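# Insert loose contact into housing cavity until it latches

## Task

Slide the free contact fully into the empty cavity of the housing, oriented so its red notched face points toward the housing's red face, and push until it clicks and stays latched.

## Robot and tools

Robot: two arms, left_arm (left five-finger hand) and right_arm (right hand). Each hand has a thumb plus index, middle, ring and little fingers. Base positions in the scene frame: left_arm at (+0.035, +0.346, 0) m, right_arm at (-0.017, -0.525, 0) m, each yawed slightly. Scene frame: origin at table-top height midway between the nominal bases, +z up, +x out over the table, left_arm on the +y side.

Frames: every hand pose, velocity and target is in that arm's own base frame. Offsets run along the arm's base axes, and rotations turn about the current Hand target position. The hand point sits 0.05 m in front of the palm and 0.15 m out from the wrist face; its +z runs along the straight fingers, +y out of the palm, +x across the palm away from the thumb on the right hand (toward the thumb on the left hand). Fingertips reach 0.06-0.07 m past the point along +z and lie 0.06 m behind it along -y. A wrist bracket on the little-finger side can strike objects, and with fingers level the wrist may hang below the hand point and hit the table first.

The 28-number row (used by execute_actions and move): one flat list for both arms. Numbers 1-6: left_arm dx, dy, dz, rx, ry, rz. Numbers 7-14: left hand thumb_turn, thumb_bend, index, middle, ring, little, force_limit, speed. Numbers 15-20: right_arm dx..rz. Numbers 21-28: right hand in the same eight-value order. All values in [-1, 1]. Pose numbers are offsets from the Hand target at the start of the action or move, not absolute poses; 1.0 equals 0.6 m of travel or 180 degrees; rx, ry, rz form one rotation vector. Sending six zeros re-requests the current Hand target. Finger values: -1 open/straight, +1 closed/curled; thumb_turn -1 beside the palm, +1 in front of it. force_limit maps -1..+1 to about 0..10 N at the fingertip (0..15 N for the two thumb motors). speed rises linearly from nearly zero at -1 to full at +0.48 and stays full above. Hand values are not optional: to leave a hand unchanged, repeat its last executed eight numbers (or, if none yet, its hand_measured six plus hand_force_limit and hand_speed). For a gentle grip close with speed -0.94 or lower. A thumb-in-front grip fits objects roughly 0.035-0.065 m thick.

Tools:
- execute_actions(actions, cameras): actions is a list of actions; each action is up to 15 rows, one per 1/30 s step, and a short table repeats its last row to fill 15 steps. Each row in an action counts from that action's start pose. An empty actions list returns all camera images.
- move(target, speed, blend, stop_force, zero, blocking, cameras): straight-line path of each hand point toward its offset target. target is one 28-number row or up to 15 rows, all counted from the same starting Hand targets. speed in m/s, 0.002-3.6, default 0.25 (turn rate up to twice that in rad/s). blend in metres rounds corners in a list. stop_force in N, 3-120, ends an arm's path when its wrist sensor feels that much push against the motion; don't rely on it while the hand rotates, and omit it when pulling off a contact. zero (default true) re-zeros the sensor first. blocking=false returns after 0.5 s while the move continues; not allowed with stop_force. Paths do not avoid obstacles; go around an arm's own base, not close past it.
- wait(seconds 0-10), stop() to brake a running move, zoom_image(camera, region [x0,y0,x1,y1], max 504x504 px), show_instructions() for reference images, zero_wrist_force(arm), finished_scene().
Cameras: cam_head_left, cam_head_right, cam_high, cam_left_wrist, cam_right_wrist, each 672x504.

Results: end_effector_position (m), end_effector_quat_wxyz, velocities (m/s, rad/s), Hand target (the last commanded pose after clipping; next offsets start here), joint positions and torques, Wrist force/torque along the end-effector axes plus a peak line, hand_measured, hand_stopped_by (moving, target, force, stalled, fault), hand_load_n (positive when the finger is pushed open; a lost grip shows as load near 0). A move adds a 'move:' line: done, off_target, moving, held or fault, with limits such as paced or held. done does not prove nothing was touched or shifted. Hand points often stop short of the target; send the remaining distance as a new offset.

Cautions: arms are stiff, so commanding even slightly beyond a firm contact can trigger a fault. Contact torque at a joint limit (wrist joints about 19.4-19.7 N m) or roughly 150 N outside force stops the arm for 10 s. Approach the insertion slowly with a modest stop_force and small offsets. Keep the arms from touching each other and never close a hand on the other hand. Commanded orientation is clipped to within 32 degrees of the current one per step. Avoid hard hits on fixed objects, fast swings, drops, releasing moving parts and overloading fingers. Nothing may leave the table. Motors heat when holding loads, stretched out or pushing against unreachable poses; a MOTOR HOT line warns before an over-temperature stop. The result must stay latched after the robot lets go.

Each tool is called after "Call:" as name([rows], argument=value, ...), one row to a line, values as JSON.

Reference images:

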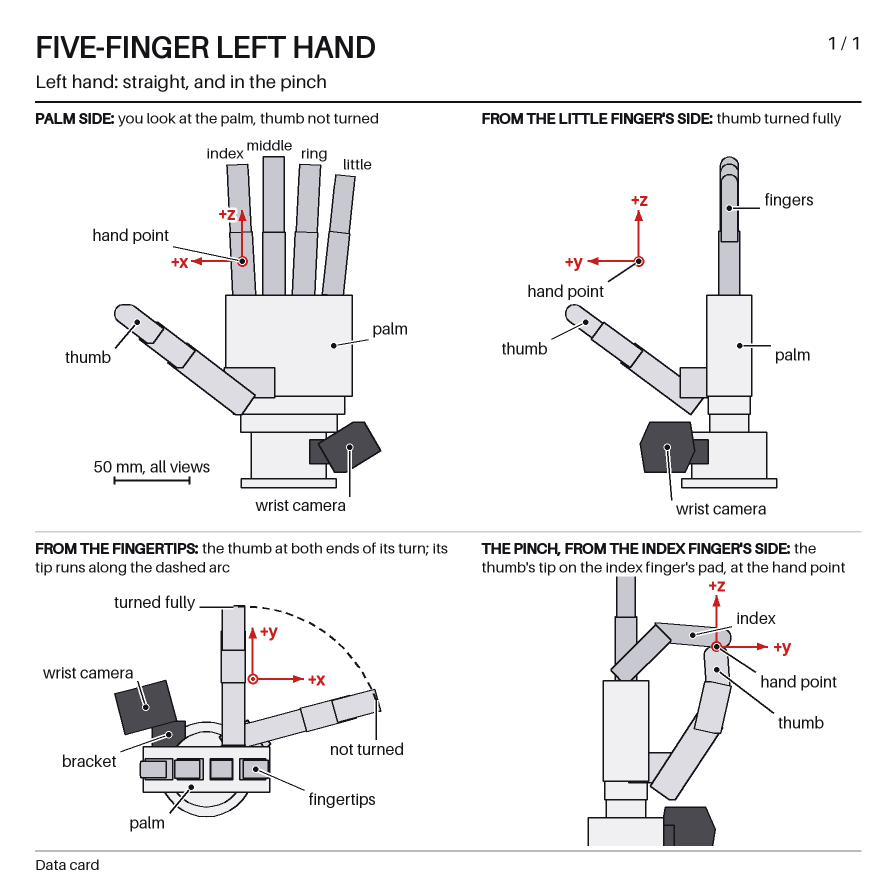

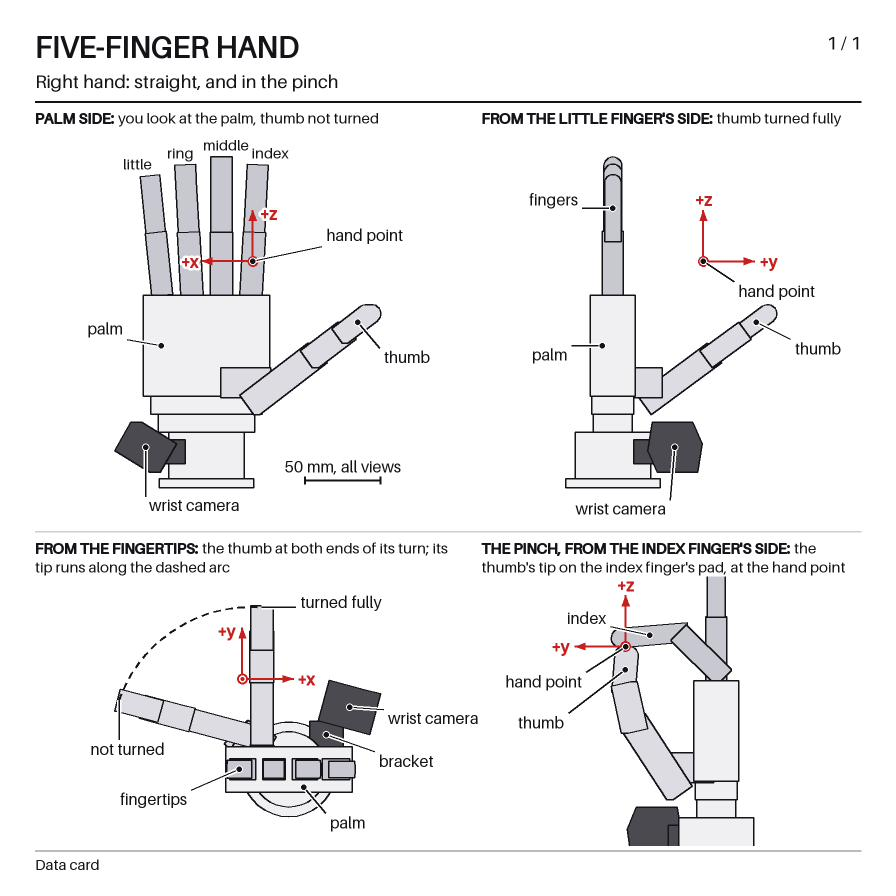

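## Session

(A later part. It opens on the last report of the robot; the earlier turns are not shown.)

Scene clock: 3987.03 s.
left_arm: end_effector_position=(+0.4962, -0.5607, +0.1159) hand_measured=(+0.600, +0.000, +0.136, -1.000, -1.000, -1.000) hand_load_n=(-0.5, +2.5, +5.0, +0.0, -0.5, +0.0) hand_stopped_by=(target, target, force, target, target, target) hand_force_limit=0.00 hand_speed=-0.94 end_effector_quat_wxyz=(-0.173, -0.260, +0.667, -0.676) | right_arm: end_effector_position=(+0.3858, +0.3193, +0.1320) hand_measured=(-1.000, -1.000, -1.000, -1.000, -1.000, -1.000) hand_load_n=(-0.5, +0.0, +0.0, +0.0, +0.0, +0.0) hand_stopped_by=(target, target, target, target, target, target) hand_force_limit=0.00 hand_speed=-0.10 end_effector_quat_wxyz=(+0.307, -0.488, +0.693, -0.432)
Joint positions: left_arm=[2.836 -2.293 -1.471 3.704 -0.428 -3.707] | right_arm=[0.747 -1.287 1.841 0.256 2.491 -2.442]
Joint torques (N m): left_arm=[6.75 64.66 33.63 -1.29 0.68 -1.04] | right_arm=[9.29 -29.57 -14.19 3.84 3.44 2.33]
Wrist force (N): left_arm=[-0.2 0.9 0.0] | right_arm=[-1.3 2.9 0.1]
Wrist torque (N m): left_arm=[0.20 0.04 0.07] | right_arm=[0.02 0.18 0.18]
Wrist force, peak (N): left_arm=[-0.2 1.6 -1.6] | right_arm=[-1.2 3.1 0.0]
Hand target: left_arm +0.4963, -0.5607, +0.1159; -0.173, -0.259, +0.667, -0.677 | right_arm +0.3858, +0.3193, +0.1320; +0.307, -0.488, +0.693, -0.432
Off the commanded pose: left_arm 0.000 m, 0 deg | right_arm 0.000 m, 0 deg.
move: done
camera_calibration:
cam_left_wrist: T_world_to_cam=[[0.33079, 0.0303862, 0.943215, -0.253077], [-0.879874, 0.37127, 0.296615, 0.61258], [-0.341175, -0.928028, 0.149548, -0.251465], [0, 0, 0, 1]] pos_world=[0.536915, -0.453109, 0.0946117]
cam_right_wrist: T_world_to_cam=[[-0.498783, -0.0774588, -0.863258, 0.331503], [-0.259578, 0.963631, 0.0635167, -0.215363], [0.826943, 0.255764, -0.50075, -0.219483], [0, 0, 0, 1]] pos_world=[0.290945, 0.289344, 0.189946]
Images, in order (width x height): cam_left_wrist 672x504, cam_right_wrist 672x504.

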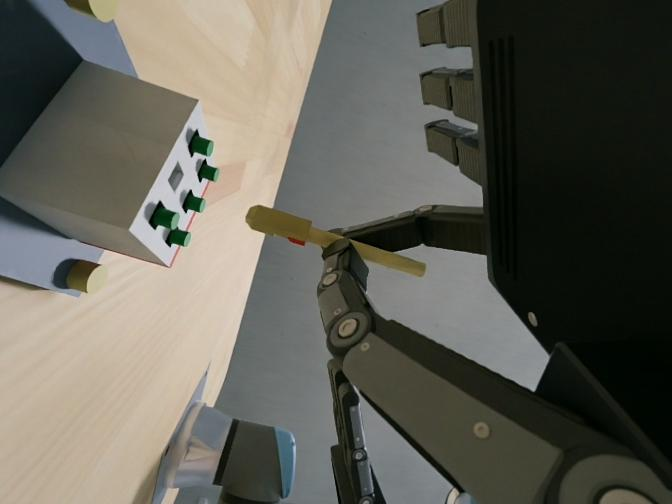

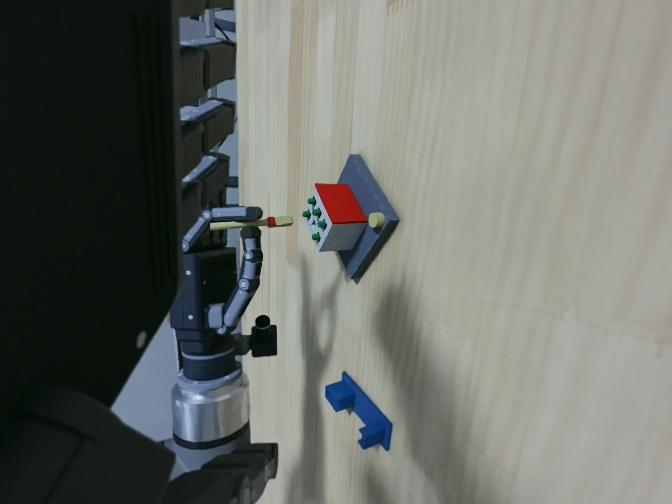

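Call:
zoom_image(camera="cam_right_wrist", region=[205, 195, 300, 255])

Call:
zoom_image(camera="cam_right_wrist", region=[255, 205, 300, 240])

Scaled by 5.305.

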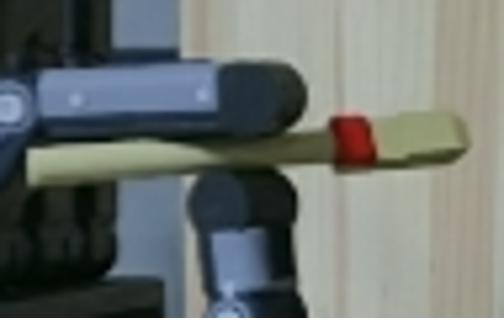

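Scaled by 11.200.

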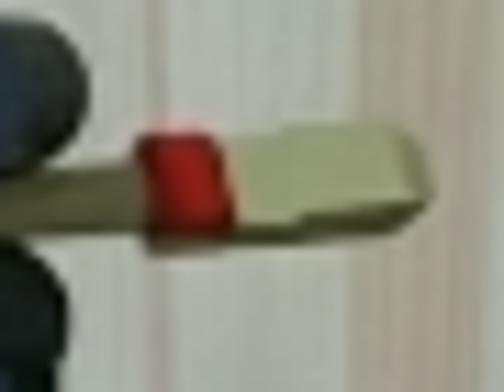

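Call:
zoom_image(camera="cam_left_wrist", region=[240, 198, 320, 252])

Call:
zoom_image(camera="cam_left_wrist", region=[120, 100, 230, 270])

Scaled by 6.300.

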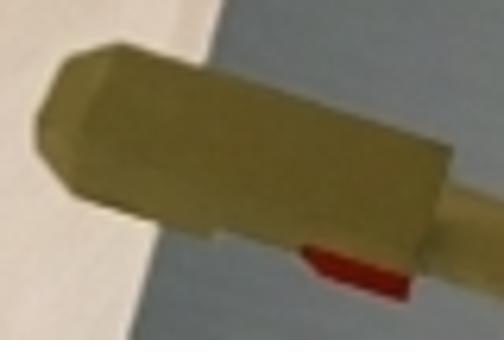

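Scaled by 2.965.

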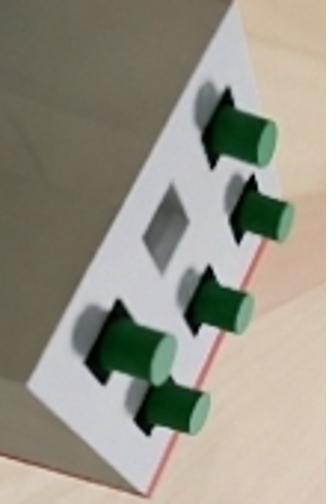

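Call:
zoom_image(camera="cam_left_wrist", region=[242, 200, 272, 236])

Call:
zoom_image(camera="cam_left_wrist", region=[295, 215, 325, 251])

Call:
zoom_image(camera="cam_right_wrist", region=[266, 212, 296, 232])

Scaled by 14.000.

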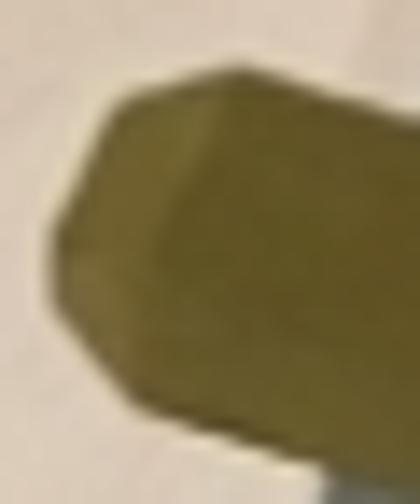

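Scaled by 14.000.

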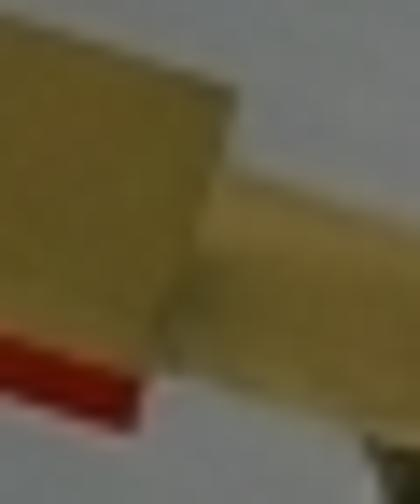

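Scaled by 16.800.

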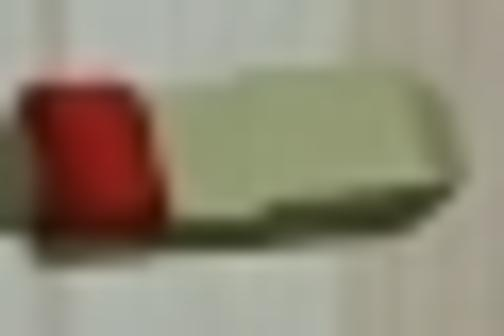

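Call:
move(target=[0,0,0,0.0056,0,0.0889,0.6,0.0,0.26,-1,-1,-1,0.0,-0.94,0,0,0,0,0,0,-1,-1,-1,-1,-1,-1,0,-0.1], speed=0.12, cameras=["cam_right_wrist","cam_left_wrist"])

Call:
zoom_image(camera="cam_right_wrist", region=[260, 205, 300, 235])

Call:
zoom_image(camera="cam_right_wrist", region=[205, 170, 385, 260])

Call:
zoom_image(camera="cam_left_wrist", region=[242, 200, 272, 236])

Scene clock: 4314.03 s.
left_arm: end_effector_position=(+0.4962, -0.5608, +0.1160) hand_measured=(+0.600, +0.000, +0.136, -1.000, -1.000, -1.000) hand_load_n=(-0.5, +2.5, +5.5, +0.0, +0.0, +0.0) hand_stopped_by=(target, target, force, target, target, target) hand_force_limit=0.00 hand_speed=-0.94 end_effector_quat_wxyz=(-0.075, -0.351, +0.631, -0.688) | right_arm: end_effector_position=(+0.3858, +0.3193, +0.1320) hand_measured=(-1.000, -1.000, -1.000, -1.000, -1.000, -1.000) hand_load_n=(-0.5, +0.0, +0.0, -0.5, +0.0, +0.0) hand_stopped_by=(target, target, target, target, target, target) hand_force_limit=0.00 hand_speed=-0.10 end_effector_quat_wxyz=(+0.307, -0.488, +0.693, -0.432)
Joint positions: left_arm=[2.791 -2.174 -1.676 3.789 -0.752 -3.713] | right_arm=[0.747 -1.287 1.841 0.256 2.491 -2.442]
Joint torques (N m): left_arm=[8.2 45.75 29.81 -0.99 -0.36 -0.95] | right_arm=[9.34 -28.49 -14.6 3.89 3.47 2.51]
Wrist force (N): left_arm=[-0.2 1.2 -0.3] | right_arm=[-1.2 2.8 -0.1]
Wrist torque (N m): left_arm=[0.26 0.02 0.05] | right_arm=[0.01 0.18 0.18]
Wrist force, peak (N): left_arm=[-0.2 1.5 0.0] | right_arm=[-1.5 2.9 0.1]
Hand target: left_arm +0.4963, -0.5607, +0.1159; -0.074, -0.351, +0.631, -0.688 | right_arm +0.3858, +0.3193, +0.1320; +0.307, -0.488, +0.693, -0.432
Off the commanded pose: left_arm 0.000 m, 0 deg | right_arm 0.000 m, 0 deg.
move: done
camera_calibration:
cam_left_wrist: T_world_to_cam=[[0.311733, 0.103926, 0.944469, -0.202637], [-0.947433, 0.109389, 0.300674, 0.498774], [-0.0720661, -0.988551, 0.132563, -0.41705], [0, 0, 0, 1]] pos_world=[0.505668, -0.445776, 0.0967019]
cam_right_wrist: T_world_to_cam=[[-0.498783, -0.0774588, -0.863258, 0.331503], [-0.259578, 0.963631, 0.0635167, -0.215363], [0.826943, 0.255764, -0.50075, -0.219483], [0, 0, 0, 1]] pos_world=[0.290945, 0.289344, 0.189946]
Images, in order (width x height): cam_left_wrist 672x504, cam_right_wrist 672x504.

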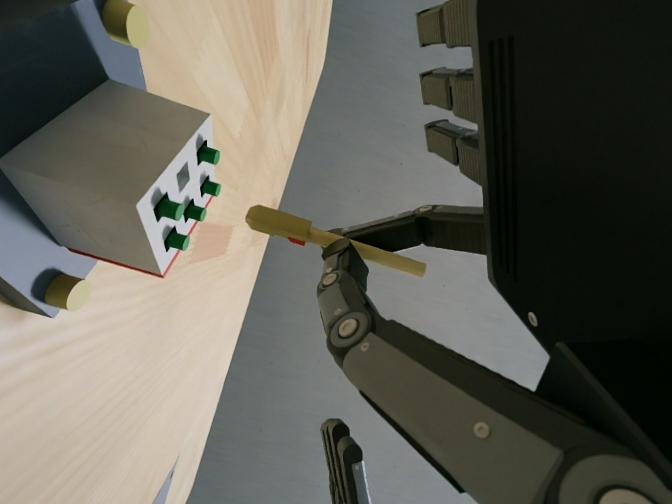

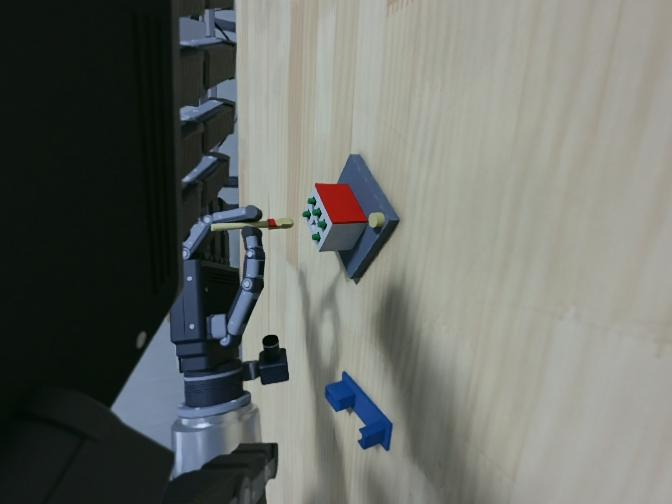

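Scaled by 12.600.

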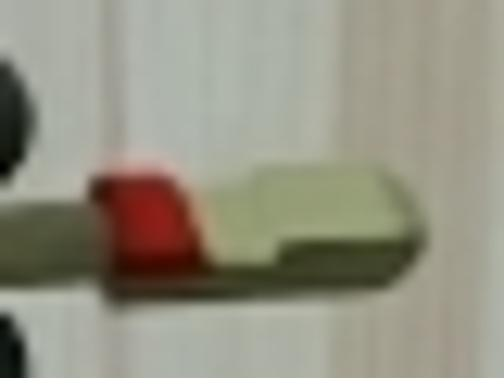

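Scaled by 2.800.

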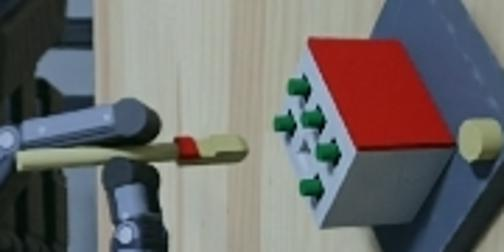

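Scaled by 14.000.

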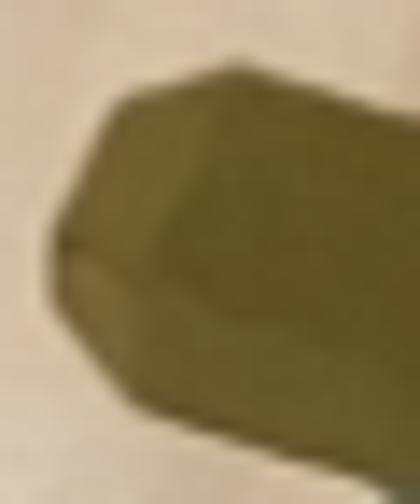

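Call:
zoom_image(camera="cam_left_wrist", region=[242, 198, 314, 252])

Call:
zoom_image(camera="cam_left_wrist", region=[120, 90, 240, 290])

Scaled by 7.000.

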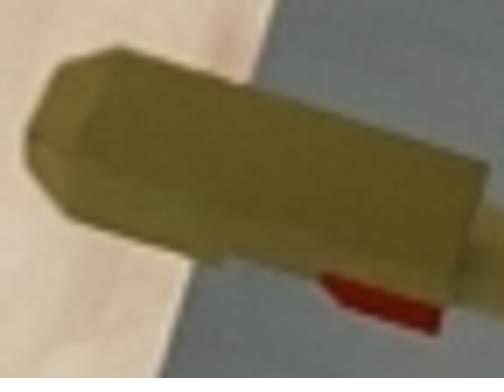

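Scaled by 2.520.

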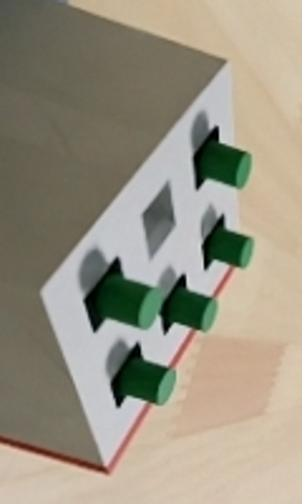

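Call:
zoom_image(camera="cam_right_wrist", region=[205, 200, 300, 250])

Call:
zoom_image(camera="cam_right_wrist", region=[300, 175, 380, 260])

Scaled by 5.305.

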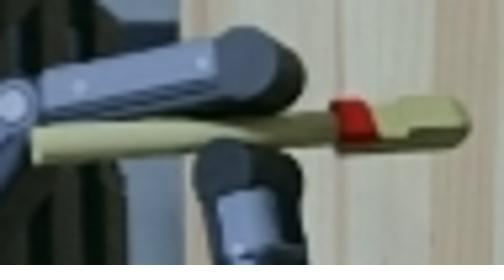

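Scaled by 5.929.

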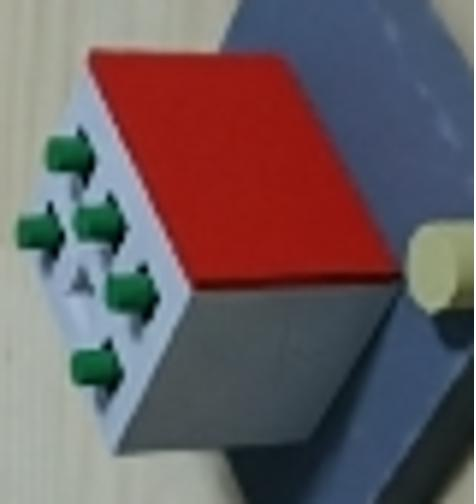

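Call:
zoom_image(camera="cam_left_wrist", region=[0, 60, 230, 300])

Call:
zoom_image(camera="cam_left_wrist", region=[290, 210, 440, 290])

Scaled by 2.100.

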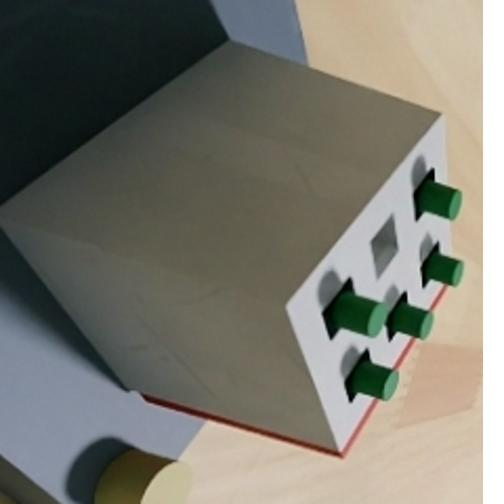

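Scaled by 3.360.

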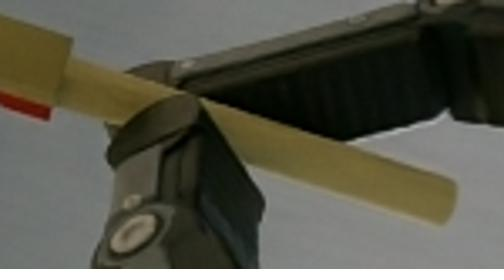

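Call:
move(target=[0.011,0.0005,-0.02,0.0045,0,0,0.6,0.0,0.26,-1,-1,-1,0.0,-0.94,0,0,0,0,0,0,-1,-1,-1,-1,-1,-1,0,-0.1], speed=0.05, cameras=["cam_right_wrist","cam_left_wrist"])

Call:
zoom_image(camera="cam_right_wrist", region=[270, 185, 350, 265])

Call:
zoom_image(camera="cam_left_wrist", region=[130, 100, 320, 290])

Scene clock: 4544.47 s.
left_arm: end_effector_position=(+0.5030, -0.5604, +0.1039) hand_measured=(+0.600, +0.000, +0.136, -1.000, -1.000, -1.000) hand_load_n=(-0.5, +2.5, +5.5, +0.0, +0.0, +0.0) hand_stopped_by=(target, target, force, target, target, target) hand_force_limit=0.00 hand_speed=-0.94 end_effector_quat_wxyz=(-0.072, -0.352, +0.635, -0.684) | right_arm: end_effector_position=(+0.3858, +0.3193, +0.1320) hand_measured=(-1.000, -1.000, -1.000, -1.000, -1.000, -1.000) hand_load_n=(+0.0, +0.0, +0.0, +0.0, +0.0, -0.5) hand_stopped_by=(target, target, target, target, target, target) hand_force_limit=0.00 hand_speed=-0.10 end_effector_quat_wxyz=(+0.307, -0.488, +0.693, -0.432)
Joint positions: left_arm=[2.794 -2.201 -1.655 3.776 -0.75 -3.693] | right_arm=[0.747 -1.287 1.841 0.256 2.491 -2.442]
Joint torques (N m): left_arm=[1.64 60.3 15.77 2.03 1.17 -1.56] | right_arm=[9.27 -27.18 -15.16 3.96 3.35 2.48]
Wrist force (N): left_arm=[-0.2 0.9 0.0] | right_arm=[-1.4 2.8 0.0]
Wrist torque (N m): left_arm=[0.20 0.03 -0.05] | right_arm=[0.00 0.20 0.16]
Wrist force, peak (N): left_arm=[-0.3 1.6 -0.1] | right_arm=[-1.3 3.0 -0.1]
Hand target: left_arm +0.5029, -0.5604, +0.1039; -0.072, -0.352, +0.635, -0.684 | right_arm +0.3858, +0.3193, +0.1320; +0.307, -0.488, +0.693, -0.432
Off the commanded pose: left_arm 0.000 m, 0 deg | right_arm 0.000 m, 0 deg.
move: done
camera_calibration:
cam_left_wrist: T_world_to_cam=[[0.311599, 0.0904728, 0.945897, -0.201002], [-0.9475, 0.104766, 0.302106, 0.506038], [-0.0717657, -0.990373, 0.118368, -0.414322], [0, 0, 0, 1]] pos_world=[0.512368, -0.445164, 0.0862922]
cam_right_wrist: T_world_to_cam=[[-0.498783, -0.0774588, -0.863258, 0.331503], [-0.259578, 0.963631, 0.0635167, -0.215363], [0.826943, 0.255764, -0.50075, -0.219483], [0, 0, 0, 1]] pos_world=[0.290945, 0.289344, 0.189946]
Images, in order (width x height): cam_left_wrist 672x504, cam_right_wrist 672x504.

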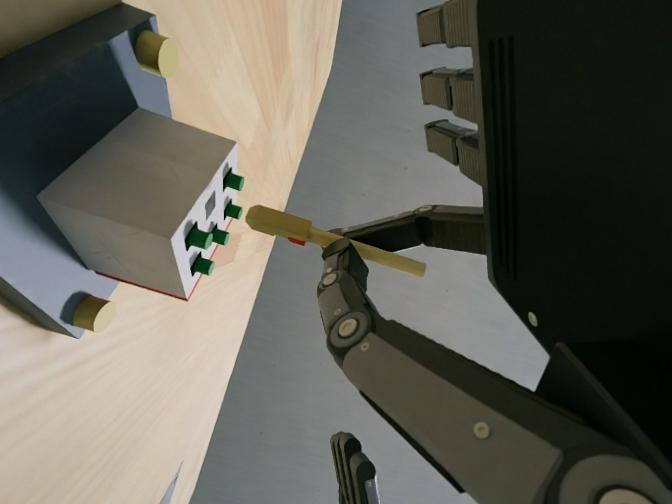

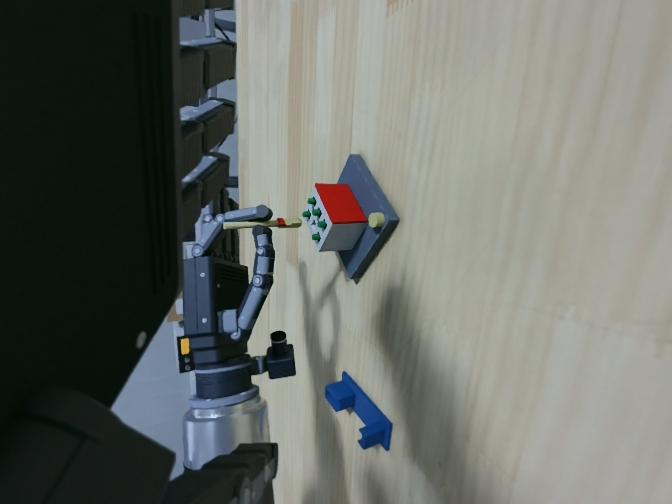

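Scaled by 6.300.

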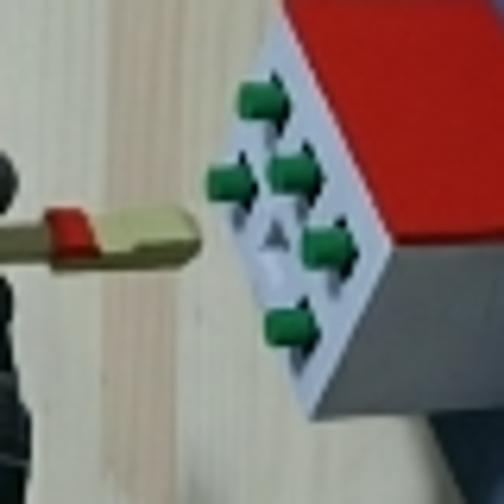

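Scaled by 2.653.

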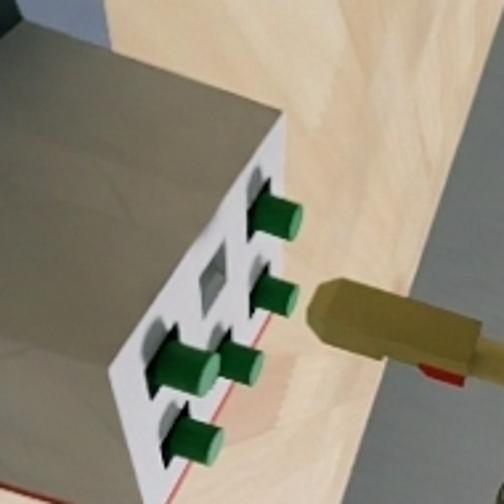

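Call:
zoom_image(camera="cam_right_wrist", region=[296, 205, 336, 245])

Call:
zoom_image(camera="cam_left_wrist", region=[170, 160, 260, 250])

Scaled by 12.600.

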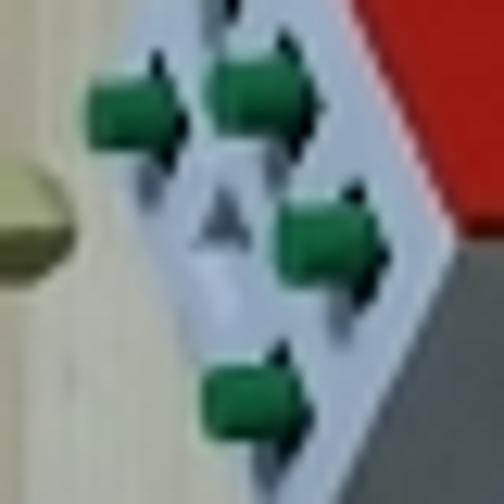

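Scaled by 5.600.

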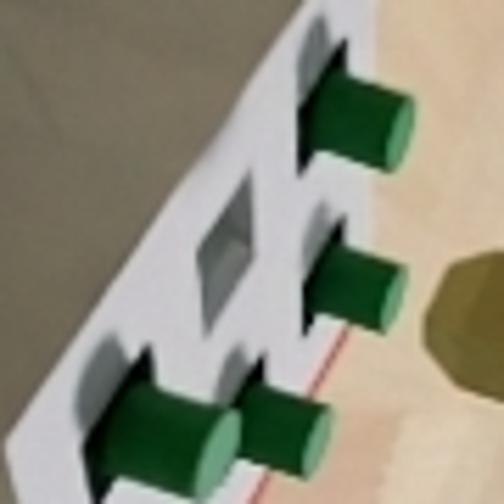

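Call:
move(target=[-0.00133,0.00533,-0.0125,0,0,0,0.6,0.0,0.26,-1,-1,-1,0.0,-0.94,0,0,0,0,0,0,-1,-1,-1,-1,-1,-1,0,-0.1], speed=0.03, cameras=["cam_right_wrist","cam_left_wrist"])

Call:
zoom_image(camera="cam_right_wrist", region=[276, 195, 336, 245])

Call:
zoom_image(camera="cam_left_wrist", region=[190, 160, 290, 260])

Scene clock: 4621.53 s.
left_arm: end_effector_position=(+0.5020, -0.5571, +0.0963) hand_measured=(+0.600, +0.000, +0.136, -1.000, -1.000, -1.000) hand_load_n=(-1.0, +2.5, +5.5, +0.0, +0.0, +0.0) hand_stopped_by=(target, target, force, target, target, target) hand_force_limit=0.00 hand_speed=-0.94 end_effector_quat_wxyz=(-0.072, -0.352, +0.635, -0.684) | right_arm: end_effector_position=(+0.3858, +0.3193, +0.1320) hand_measured=(-1.000, -1.000, -1.000, -1.000, -1.000, -1.000) hand_load_n=(+0.0, +0.0, +0.0, +0.0, +0.0, -0.5) hand_stopped_by=(target, target, target, target, target, target) hand_force_limit=0.00 hand_speed=-0.10 end_effector_quat_wxyz=(+0.307, -0.488, +0.693, -0.432)
Joint positions: left_arm=[2.8 -2.209 -1.668 3.795 -0.745 -3.692] | right_arm=[0.747 -1.287 1.841 0.256 2.491 -2.442]
Joint torques (N m): left_arm=[-0.26 58.13 30.81 -0.91 0.47 1.35] | right_arm=[9.33 -27.36 -15.35 3.83 3.42 2.43]
Wrist force (N): left_arm=[-0.2 1.3 0.1] | right_arm=[-1.1 2.7 0.1]
Wrist torque (N m): left_arm=[0.26 0.03 -0.05] | right_arm=[-0.02 0.15 0.18]
Wrist force, peak (N): left_arm=[-0.5 1.5 -0.2] | right_arm=[-1.2 3.0 -0.1]
Hand target: left_arm +0.5021, -0.5572, +0.0964; -0.072, -0.352, +0.635, -0.684 | right_arm +0.3858, +0.3193, +0.1320; +0.307, -0.488, +0.693, -0.432
Off the commanded pose: left_arm 0.000 m, 0 deg | right_arm 0.000 m, 0 deg.
move: done
camera_calibration:
cam_left_wrist: T_world_to_cam=[[0.311704, 0.0905646, 0.945853, -0.193737], [-0.947465, 0.104816, 0.302199, 0.507172], [-0.0717715, -0.990359, 0.118478, -0.410306], [0, 0, 0, 1]] pos_world=[0.511468, -0.441964, 0.0785924]
cam_right_wrist: T_world_to_cam=[[-0.498783, -0.0774588, -0.863258, 0.331503], [-0.259578, 0.963631, 0.0635167, -0.215363], [0.826943, 0.255764, -0.50075, -0.219483], [0, 0, 0, 1]] pos_world=[0.290945, 0.289344, 0.189946]
Images, in order (width x height): cam_left_wrist 672x504, cam_right_wrist 672x504.

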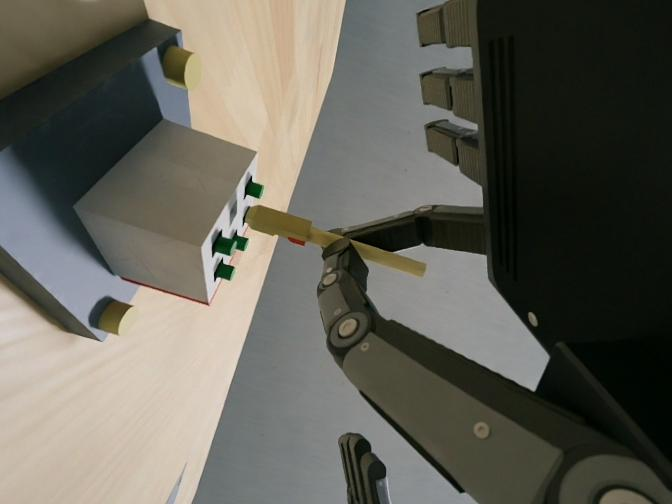

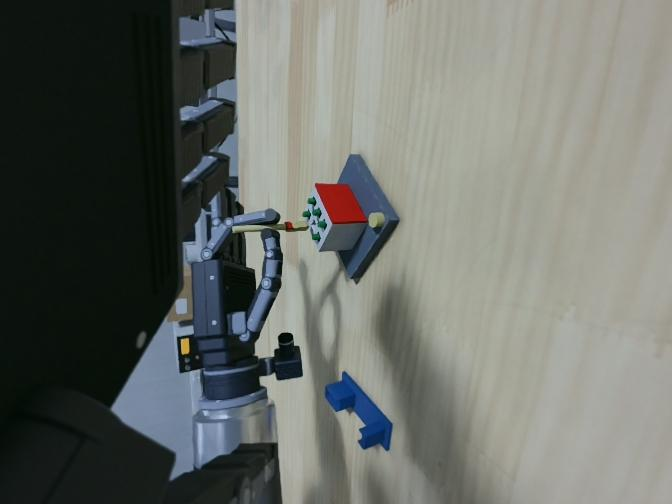

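Scaled by 8.400.

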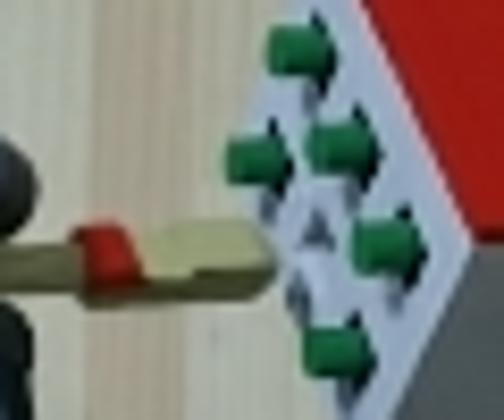

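Scaled by 5.040.

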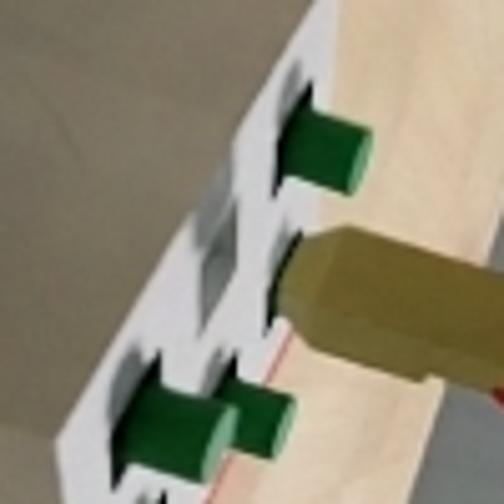

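Call:
zoom_image(camera="cam_left_wrist", region=[215, 185, 265, 235])

Call:
zoom_image(camera="cam_right_wrist", region=[290, 205, 330, 245])

Scaled by 10.080.

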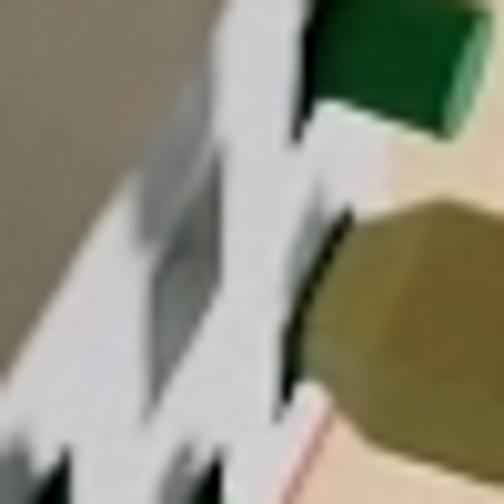

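Scaled by 12.600.

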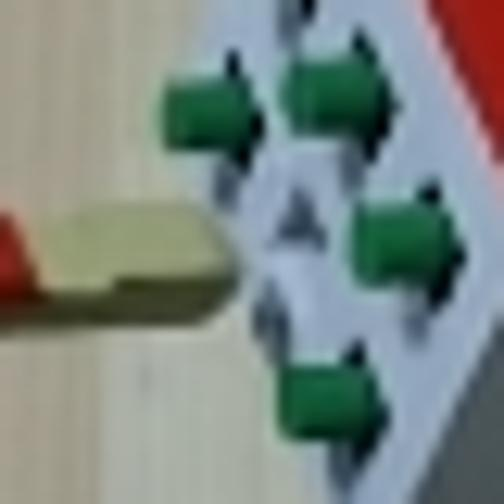

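Call:
move([
  [-0.00167,0.00033,0.0,0,0,0,0.6,0.0,0.26,-1,-1,-1,0.0,-0.94,0,0,0,0,0,0,-1,-1,-1,-1,-1,-1,0,-0.1],
  [-0.00167,0.00033,-0.015,0,0,0,0.6,0.0,0.26,-1,-1,-1,0.0,-0.94,0,0,0,0,0,0,-1,-1,-1,-1,-1,-1,0,-0.1],
], speed=0.006, stop_force=4, cameras=["cam_right_wrist","cam_left_wrist"])

Call:
zoom_image(camera="cam_right_wrist", region=[276, 195, 336, 245])

Call:
zoom_image(camera="cam_left_wrist", region=[190, 160, 290, 260])

Scene clock: 4684.13 s.
left_arm: end_effector_position=(+0.5011, -0.5570, +0.0874) hand_measured=(+0.600, +0.000, +0.136, -1.000, -1.000, -1.000) hand_load_n=(-1.0, +2.5, +5.5, +0.0, +0.0, +0.0) hand_stopped_by=(target, target, force, target, target, target) hand_force_limit=0.00 hand_speed=-0.94 end_effector_quat_wxyz=(-0.072, -0.352, +0.635, -0.684) | right_arm: end_effector_position=(+0.3858, +0.3193, +0.1320) hand_measured=(-1.000, -1.000, -1.000, -1.000, -1.000, -1.000) hand_load_n=(+0.0, +0.0, +0.0, +0.0, +0.0, +0.0) hand_stopped_by=(target, target, target, target, target, target) hand_force_limit=0.00 hand_speed=-0.10 end_effector_quat_wxyz=(+0.307, -0.488, +0.693, -0.432)
Joint positions: left_arm=[2.799 -2.221 -1.675 3.815 -0.745 -3.692] | right_arm=[0.747 -1.287 1.841 0.256 2.491 -2.442]
Joint torques (N m): left_arm=[-7.36 59.74 18.6 -0.98 0.58 -1.57] | right_arm=[8.87 -27.4 -15.64 3.84 3.37 2.46]
Wrist force (N): left_arm=[-0.1 1.1 0.1] | right_arm=[-1.2 2.9 -0.1]
Wrist torque (N m): left_arm=[0.25 0.04 -0.06] | right_arm=[0.02 0.17 0.18]
Wrist force, peak (N): left_arm=[-0.2 1.6 0.0] | right_arm=[-1.3 3.0 -0.1]
Hand target: left_arm +0.5011, -0.5570, +0.0874; -0.072, -0.352, +0.635, -0.684 | right_arm +0.3858, +0.3193, +0.1320; +0.307, -0.488, +0.693, -0.432
Off the commanded pose: left_arm 0.000 m, 0 deg | right_arm 0.000 m, 0 deg.
move: done
camera_calibration:
cam_left_wrist: T_world_to_cam=[[0.311704, 0.0905646, 0.945853, -0.18512], [-0.947465, 0.104816, 0.302199, 0.508863], [-0.0717715, -0.990359, 0.118478, -0.409137], [0, 0, 0, 1]] pos_world=[0.510468, -0.441764, 0.0697924]
cam_right_wrist: T_world_to_cam=[[-0.498783, -0.0774588, -0.863258, 0.331503], [-0.259578, 0.963631, 0.0635167, -0.215363], [0.826943, 0.255764, -0.50075, -0.219483], [0, 0, 0, 1]] pos_world=[0.290945, 0.289344, 0.189946]
Images, in order (width x height): cam_left_wrist 672x504, cam_right_wrist 672x504.

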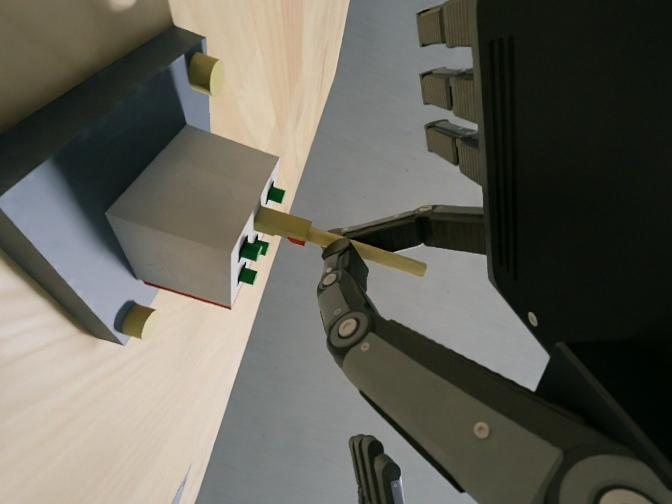

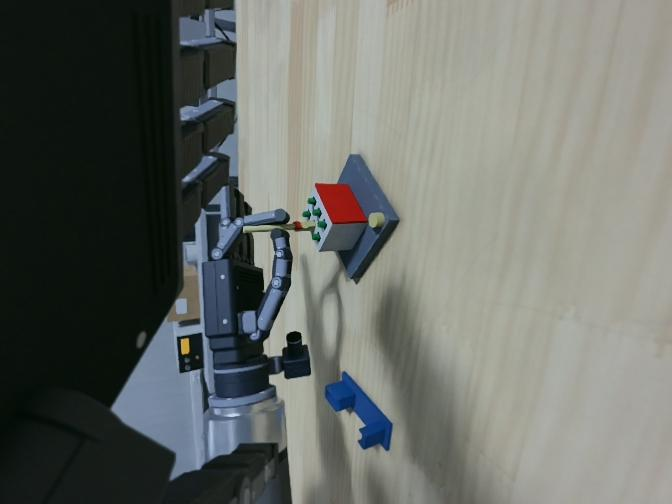

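Scaled by 8.400.

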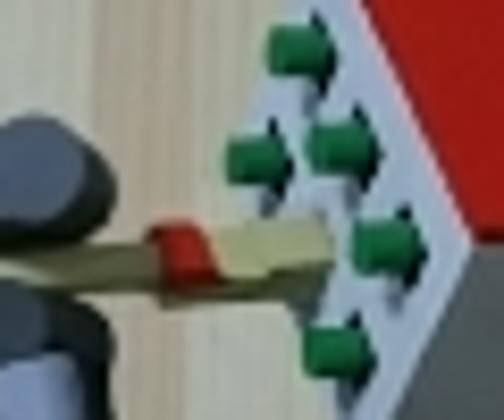

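Scaled by 5.040.

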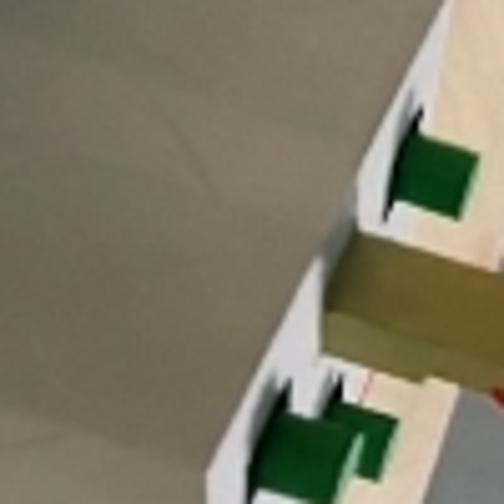

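Call:
move(target=[0,0,-0.01667,0,0,0,0.6,0.0,0.26,-1,-1,-1,0.0,-0.94,0,0,0,0,0,0,-1,-1,-1,-1,-1,-1,0,-0.1], speed=0.008, stop_force=5, cameras=["cam_right_wrist","cam_left_wrist"])

Call:
zoom_image(camera="cam_right_wrist", region=[276, 195, 336, 245])

Call:
zoom_image(camera="cam_left_wrist", region=[240, 160, 340, 260])

Scene clock: 4699.33 s.
left_arm: end_effector_position=(+0.5011, -0.5570, +0.0774) hand_measured=(+0.600, +0.000, +0.136, -1.000, -1.000, -1.000) hand_load_n=(-1.5, +1.0, +5.5, +0.0, +0.0, +0.0) hand_stopped_by=(target, target, force, target, target, target) hand_force_limit=0.00 hand_speed=-0.94 end_effector_quat_wxyz=(-0.072, -0.352, +0.635, -0.684) | right_arm: end_effector_position=(+0.3858, +0.3193, +0.1320) hand_measured=(-1.000, -1.000, -1.000, -1.000, -1.000, -1.000) hand_load_n=(+0.0, -0.5, +0.0, +0.0, +0.0, +0.0) hand_stopped_by=(target, target, target, target, target, target) hand_force_limit=0.00 hand_speed=-0.10 end_effector_quat_wxyz=(+0.307, -0.488, +0.693, -0.432)
Joint positions: left_arm=[2.799 -2.238 -1.678 3.835 -0.745 -3.692] | right_arm=[0.747 -1.287 1.841 0.256 2.491 -2.442]
Joint torques (N m): left_arm=[-5.35 60.39 18.58 -1.06 1.75 -0.02] | right_arm=[8.7 -27.03 -16.15 3.96 3.4 2.39]
Wrist force (N): left_arm=[0.5 1.4 0.2] | right_arm=[-1.3 2.8 -0.1]
Wrist torque (N m): left_arm=[0.28 0.04 -0.07] | right_arm=[0.02 0.20 0.17]
Wrist force, peak (N): left_arm=[1.3 0.9 0.2] | right_arm=[-1.3 3.0 0.1]
Hand target: left_arm +0.5011, -0.5570, +0.0774; -0.072, -0.352, +0.635, -0.684 | right_arm +0.3858, +0.3193, +0.1320; +0.307, -0.488, +0.693, -0.432
Off the commanded pose: left_arm 0.000 m, 0 deg | right_arm 0.000 m, 0 deg.
move: done
camera_calibration:
cam_left_wrist: T_world_to_cam=[[0.311823, 0.0905518, 0.945815, -0.175726], [-0.947426, 0.104827, 0.302318, 0.511863], [-0.0717712, -0.990359, 0.118478, -0.407952], [0, 0, 0, 1]] pos_world=[0.510468, -0.441764, 0.0597925]
cam_right_wrist: T_world_to_cam=[[-0.498783, -0.0774588, -0.863258, 0.331503], [-0.259578, 0.963631, 0.0635167, -0.215363], [0.826943, 0.255764, -0.50075, -0.219483], [0, 0, 0, 1]] pos_world=[0.290945, 0.289344, 0.189946]
Images, in order (width x height): cam_left_wrist 672x504, cam_right_wrist 672x504.

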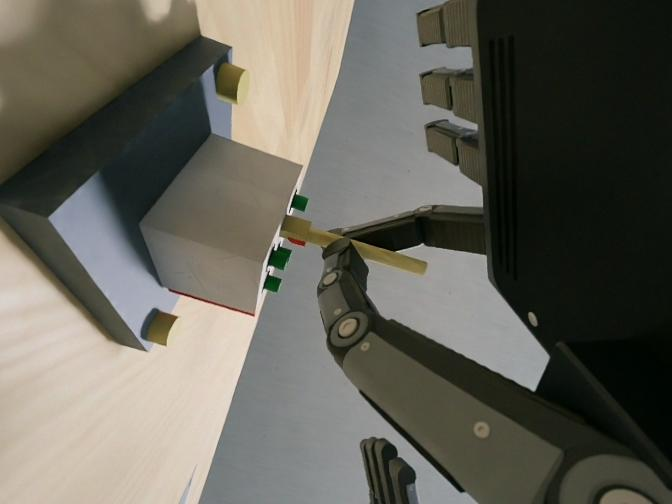

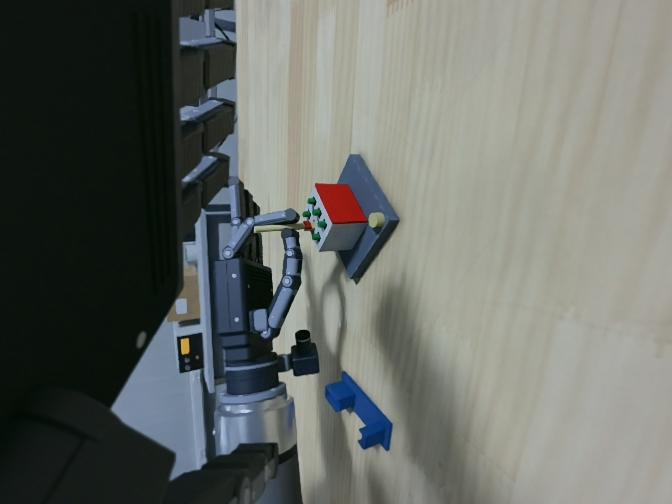

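Scaled by 8.400.

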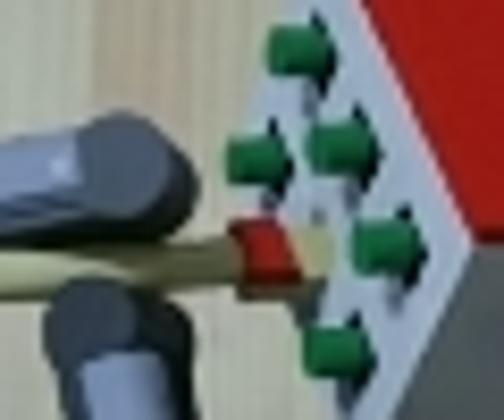

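Scaled by 5.040.

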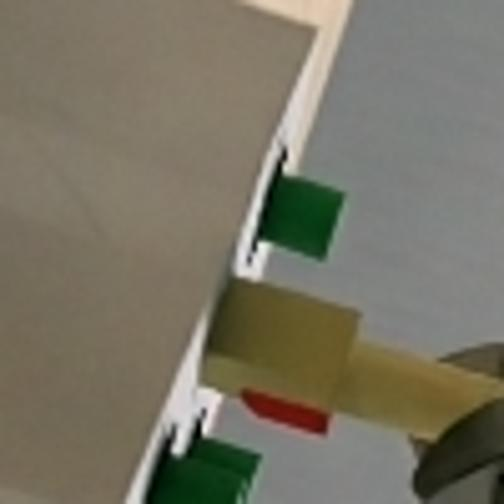

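Call:
move(target=[0,0,-0.01,0,0,0,0.6,0.0,0.26,-1,-1,-1,0.0,-0.94,0,0,0,0,0,0,-1,-1,-1,-1,-1,-1,0,-0.1], speed=0.008, stop_force=6, cameras=["cam_right_wrist","cam_left_wrist"])

Call:
zoom_image(camera="cam_right_wrist", region=[276, 195, 336, 245])

Call:
zoom_image(camera="cam_left_wrist", region=[240, 160, 400, 320])

Scene clock: 4757.17 s.
left_arm: end_effector_position=(+0.5011, -0.5570, +0.0714) hand_measured=(+0.600, +0.000, +0.136, -1.000, -1.000, -1.000) hand_load_n=(+0.0, +0.5, +6.0, +0.0, +0.0, +0.0) hand_stopped_by=(target, target, force, target, target, target) hand_force_limit=0.00 hand_speed=-0.94 end_effector_quat_wxyz=(-0.072, -0.352, +0.635, -0.684) | right_arm: end_effector_position=(+0.3858, +0.3193, +0.1320) hand_measured=(-1.000, -1.000, -1.000, -1.000, -1.000, -1.000) hand_load_n=(+0.0, +0.0, +0.0, -0.5, +0.0, +0.0) hand_stopped_by=(target, target, target, target, target, target) hand_force_limit=0.00 hand_speed=-0.10 end_effector_quat_wxyz=(+0.307, -0.488, +0.693, -0.432)
Joint positions: left_arm=[2.799 -2.248 -1.68 3.847 -0.745 -3.692] | right_arm=[0.747 -1.287 1.841 0.256 2.491 -2.442]
Joint torques (N m): left_arm=[-3.23 59.82 17.5 -1.17 1.38 0.91] | right_arm=[9.25 -26.35 -17.1 3.99 3.47 2.53]
Wrist force (N): left_arm=[2.0 0.3 1.2] | right_arm=[-1.2 2.9 -0.1]
Wrist torque (N m): left_arm=[0.19 0.07 -0.03] | right_arm=[0.02 0.17 0.18]
Wrist force, peak (N): left_arm=[3.2 -0.6 0.9] | right_arm=[-1.4 3.0 0.0]
Hand target: left_arm +0.5011, -0.5570, +0.0714; -0.072, -0.352, +0.635, -0.684 | right_arm +0.3858, +0.3193, +0.1320; +0.307, -0.488, +0.693, -0.432
Off the commanded pose: left_arm 0.000 m, 0 deg | right_arm 0.000 m, 0 deg.
move: done
camera_calibration:
cam_left_wrist: T_world_to_cam=[[0.311823, 0.0905518, 0.945815, -0.170051], [-0.947426, 0.104827, 0.302318, 0.513677], [-0.0717712, -0.990359, 0.118478, -0.407241], [0, 0, 0, 1]] pos_world=[0.510468, -0.441764, 0.0537925]
cam_right_wrist: T_world_to_cam=[[-0.498783, -0.0774588, -0.863258, 0.331503], [-0.259578, 0.963631, 0.0635167, -0.215363], [0.826943, 0.255764, -0.50075, -0.219483], [0, 0, 0, 1]] pos_world=[0.290945, 0.289344, 0.189946]
Images, in order (width x height): cam_left_wrist 672x504, cam_right_wrist 672x504.

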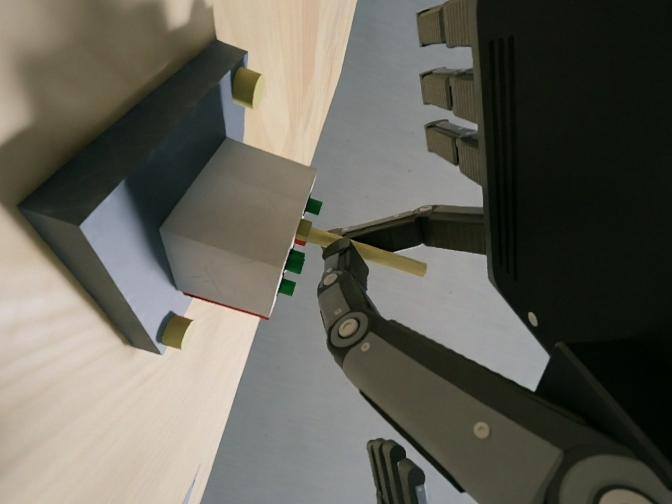

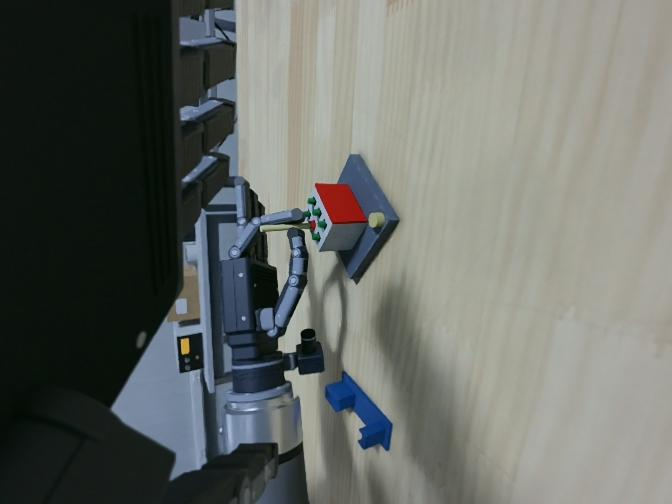

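Scaled by 8.400.

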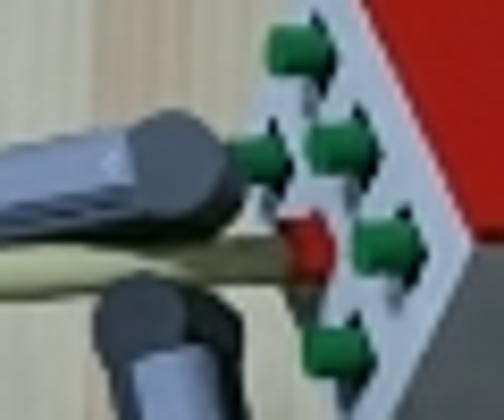

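Scaled by 3.150.

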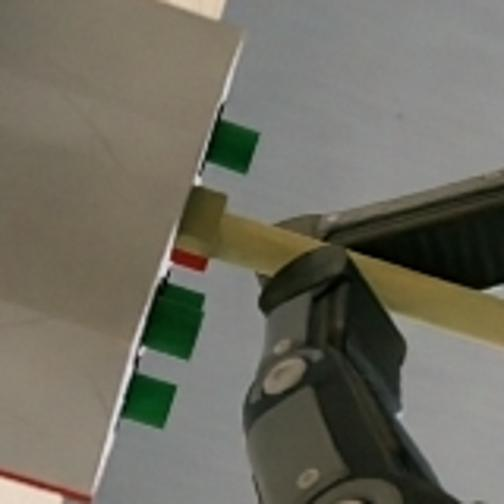

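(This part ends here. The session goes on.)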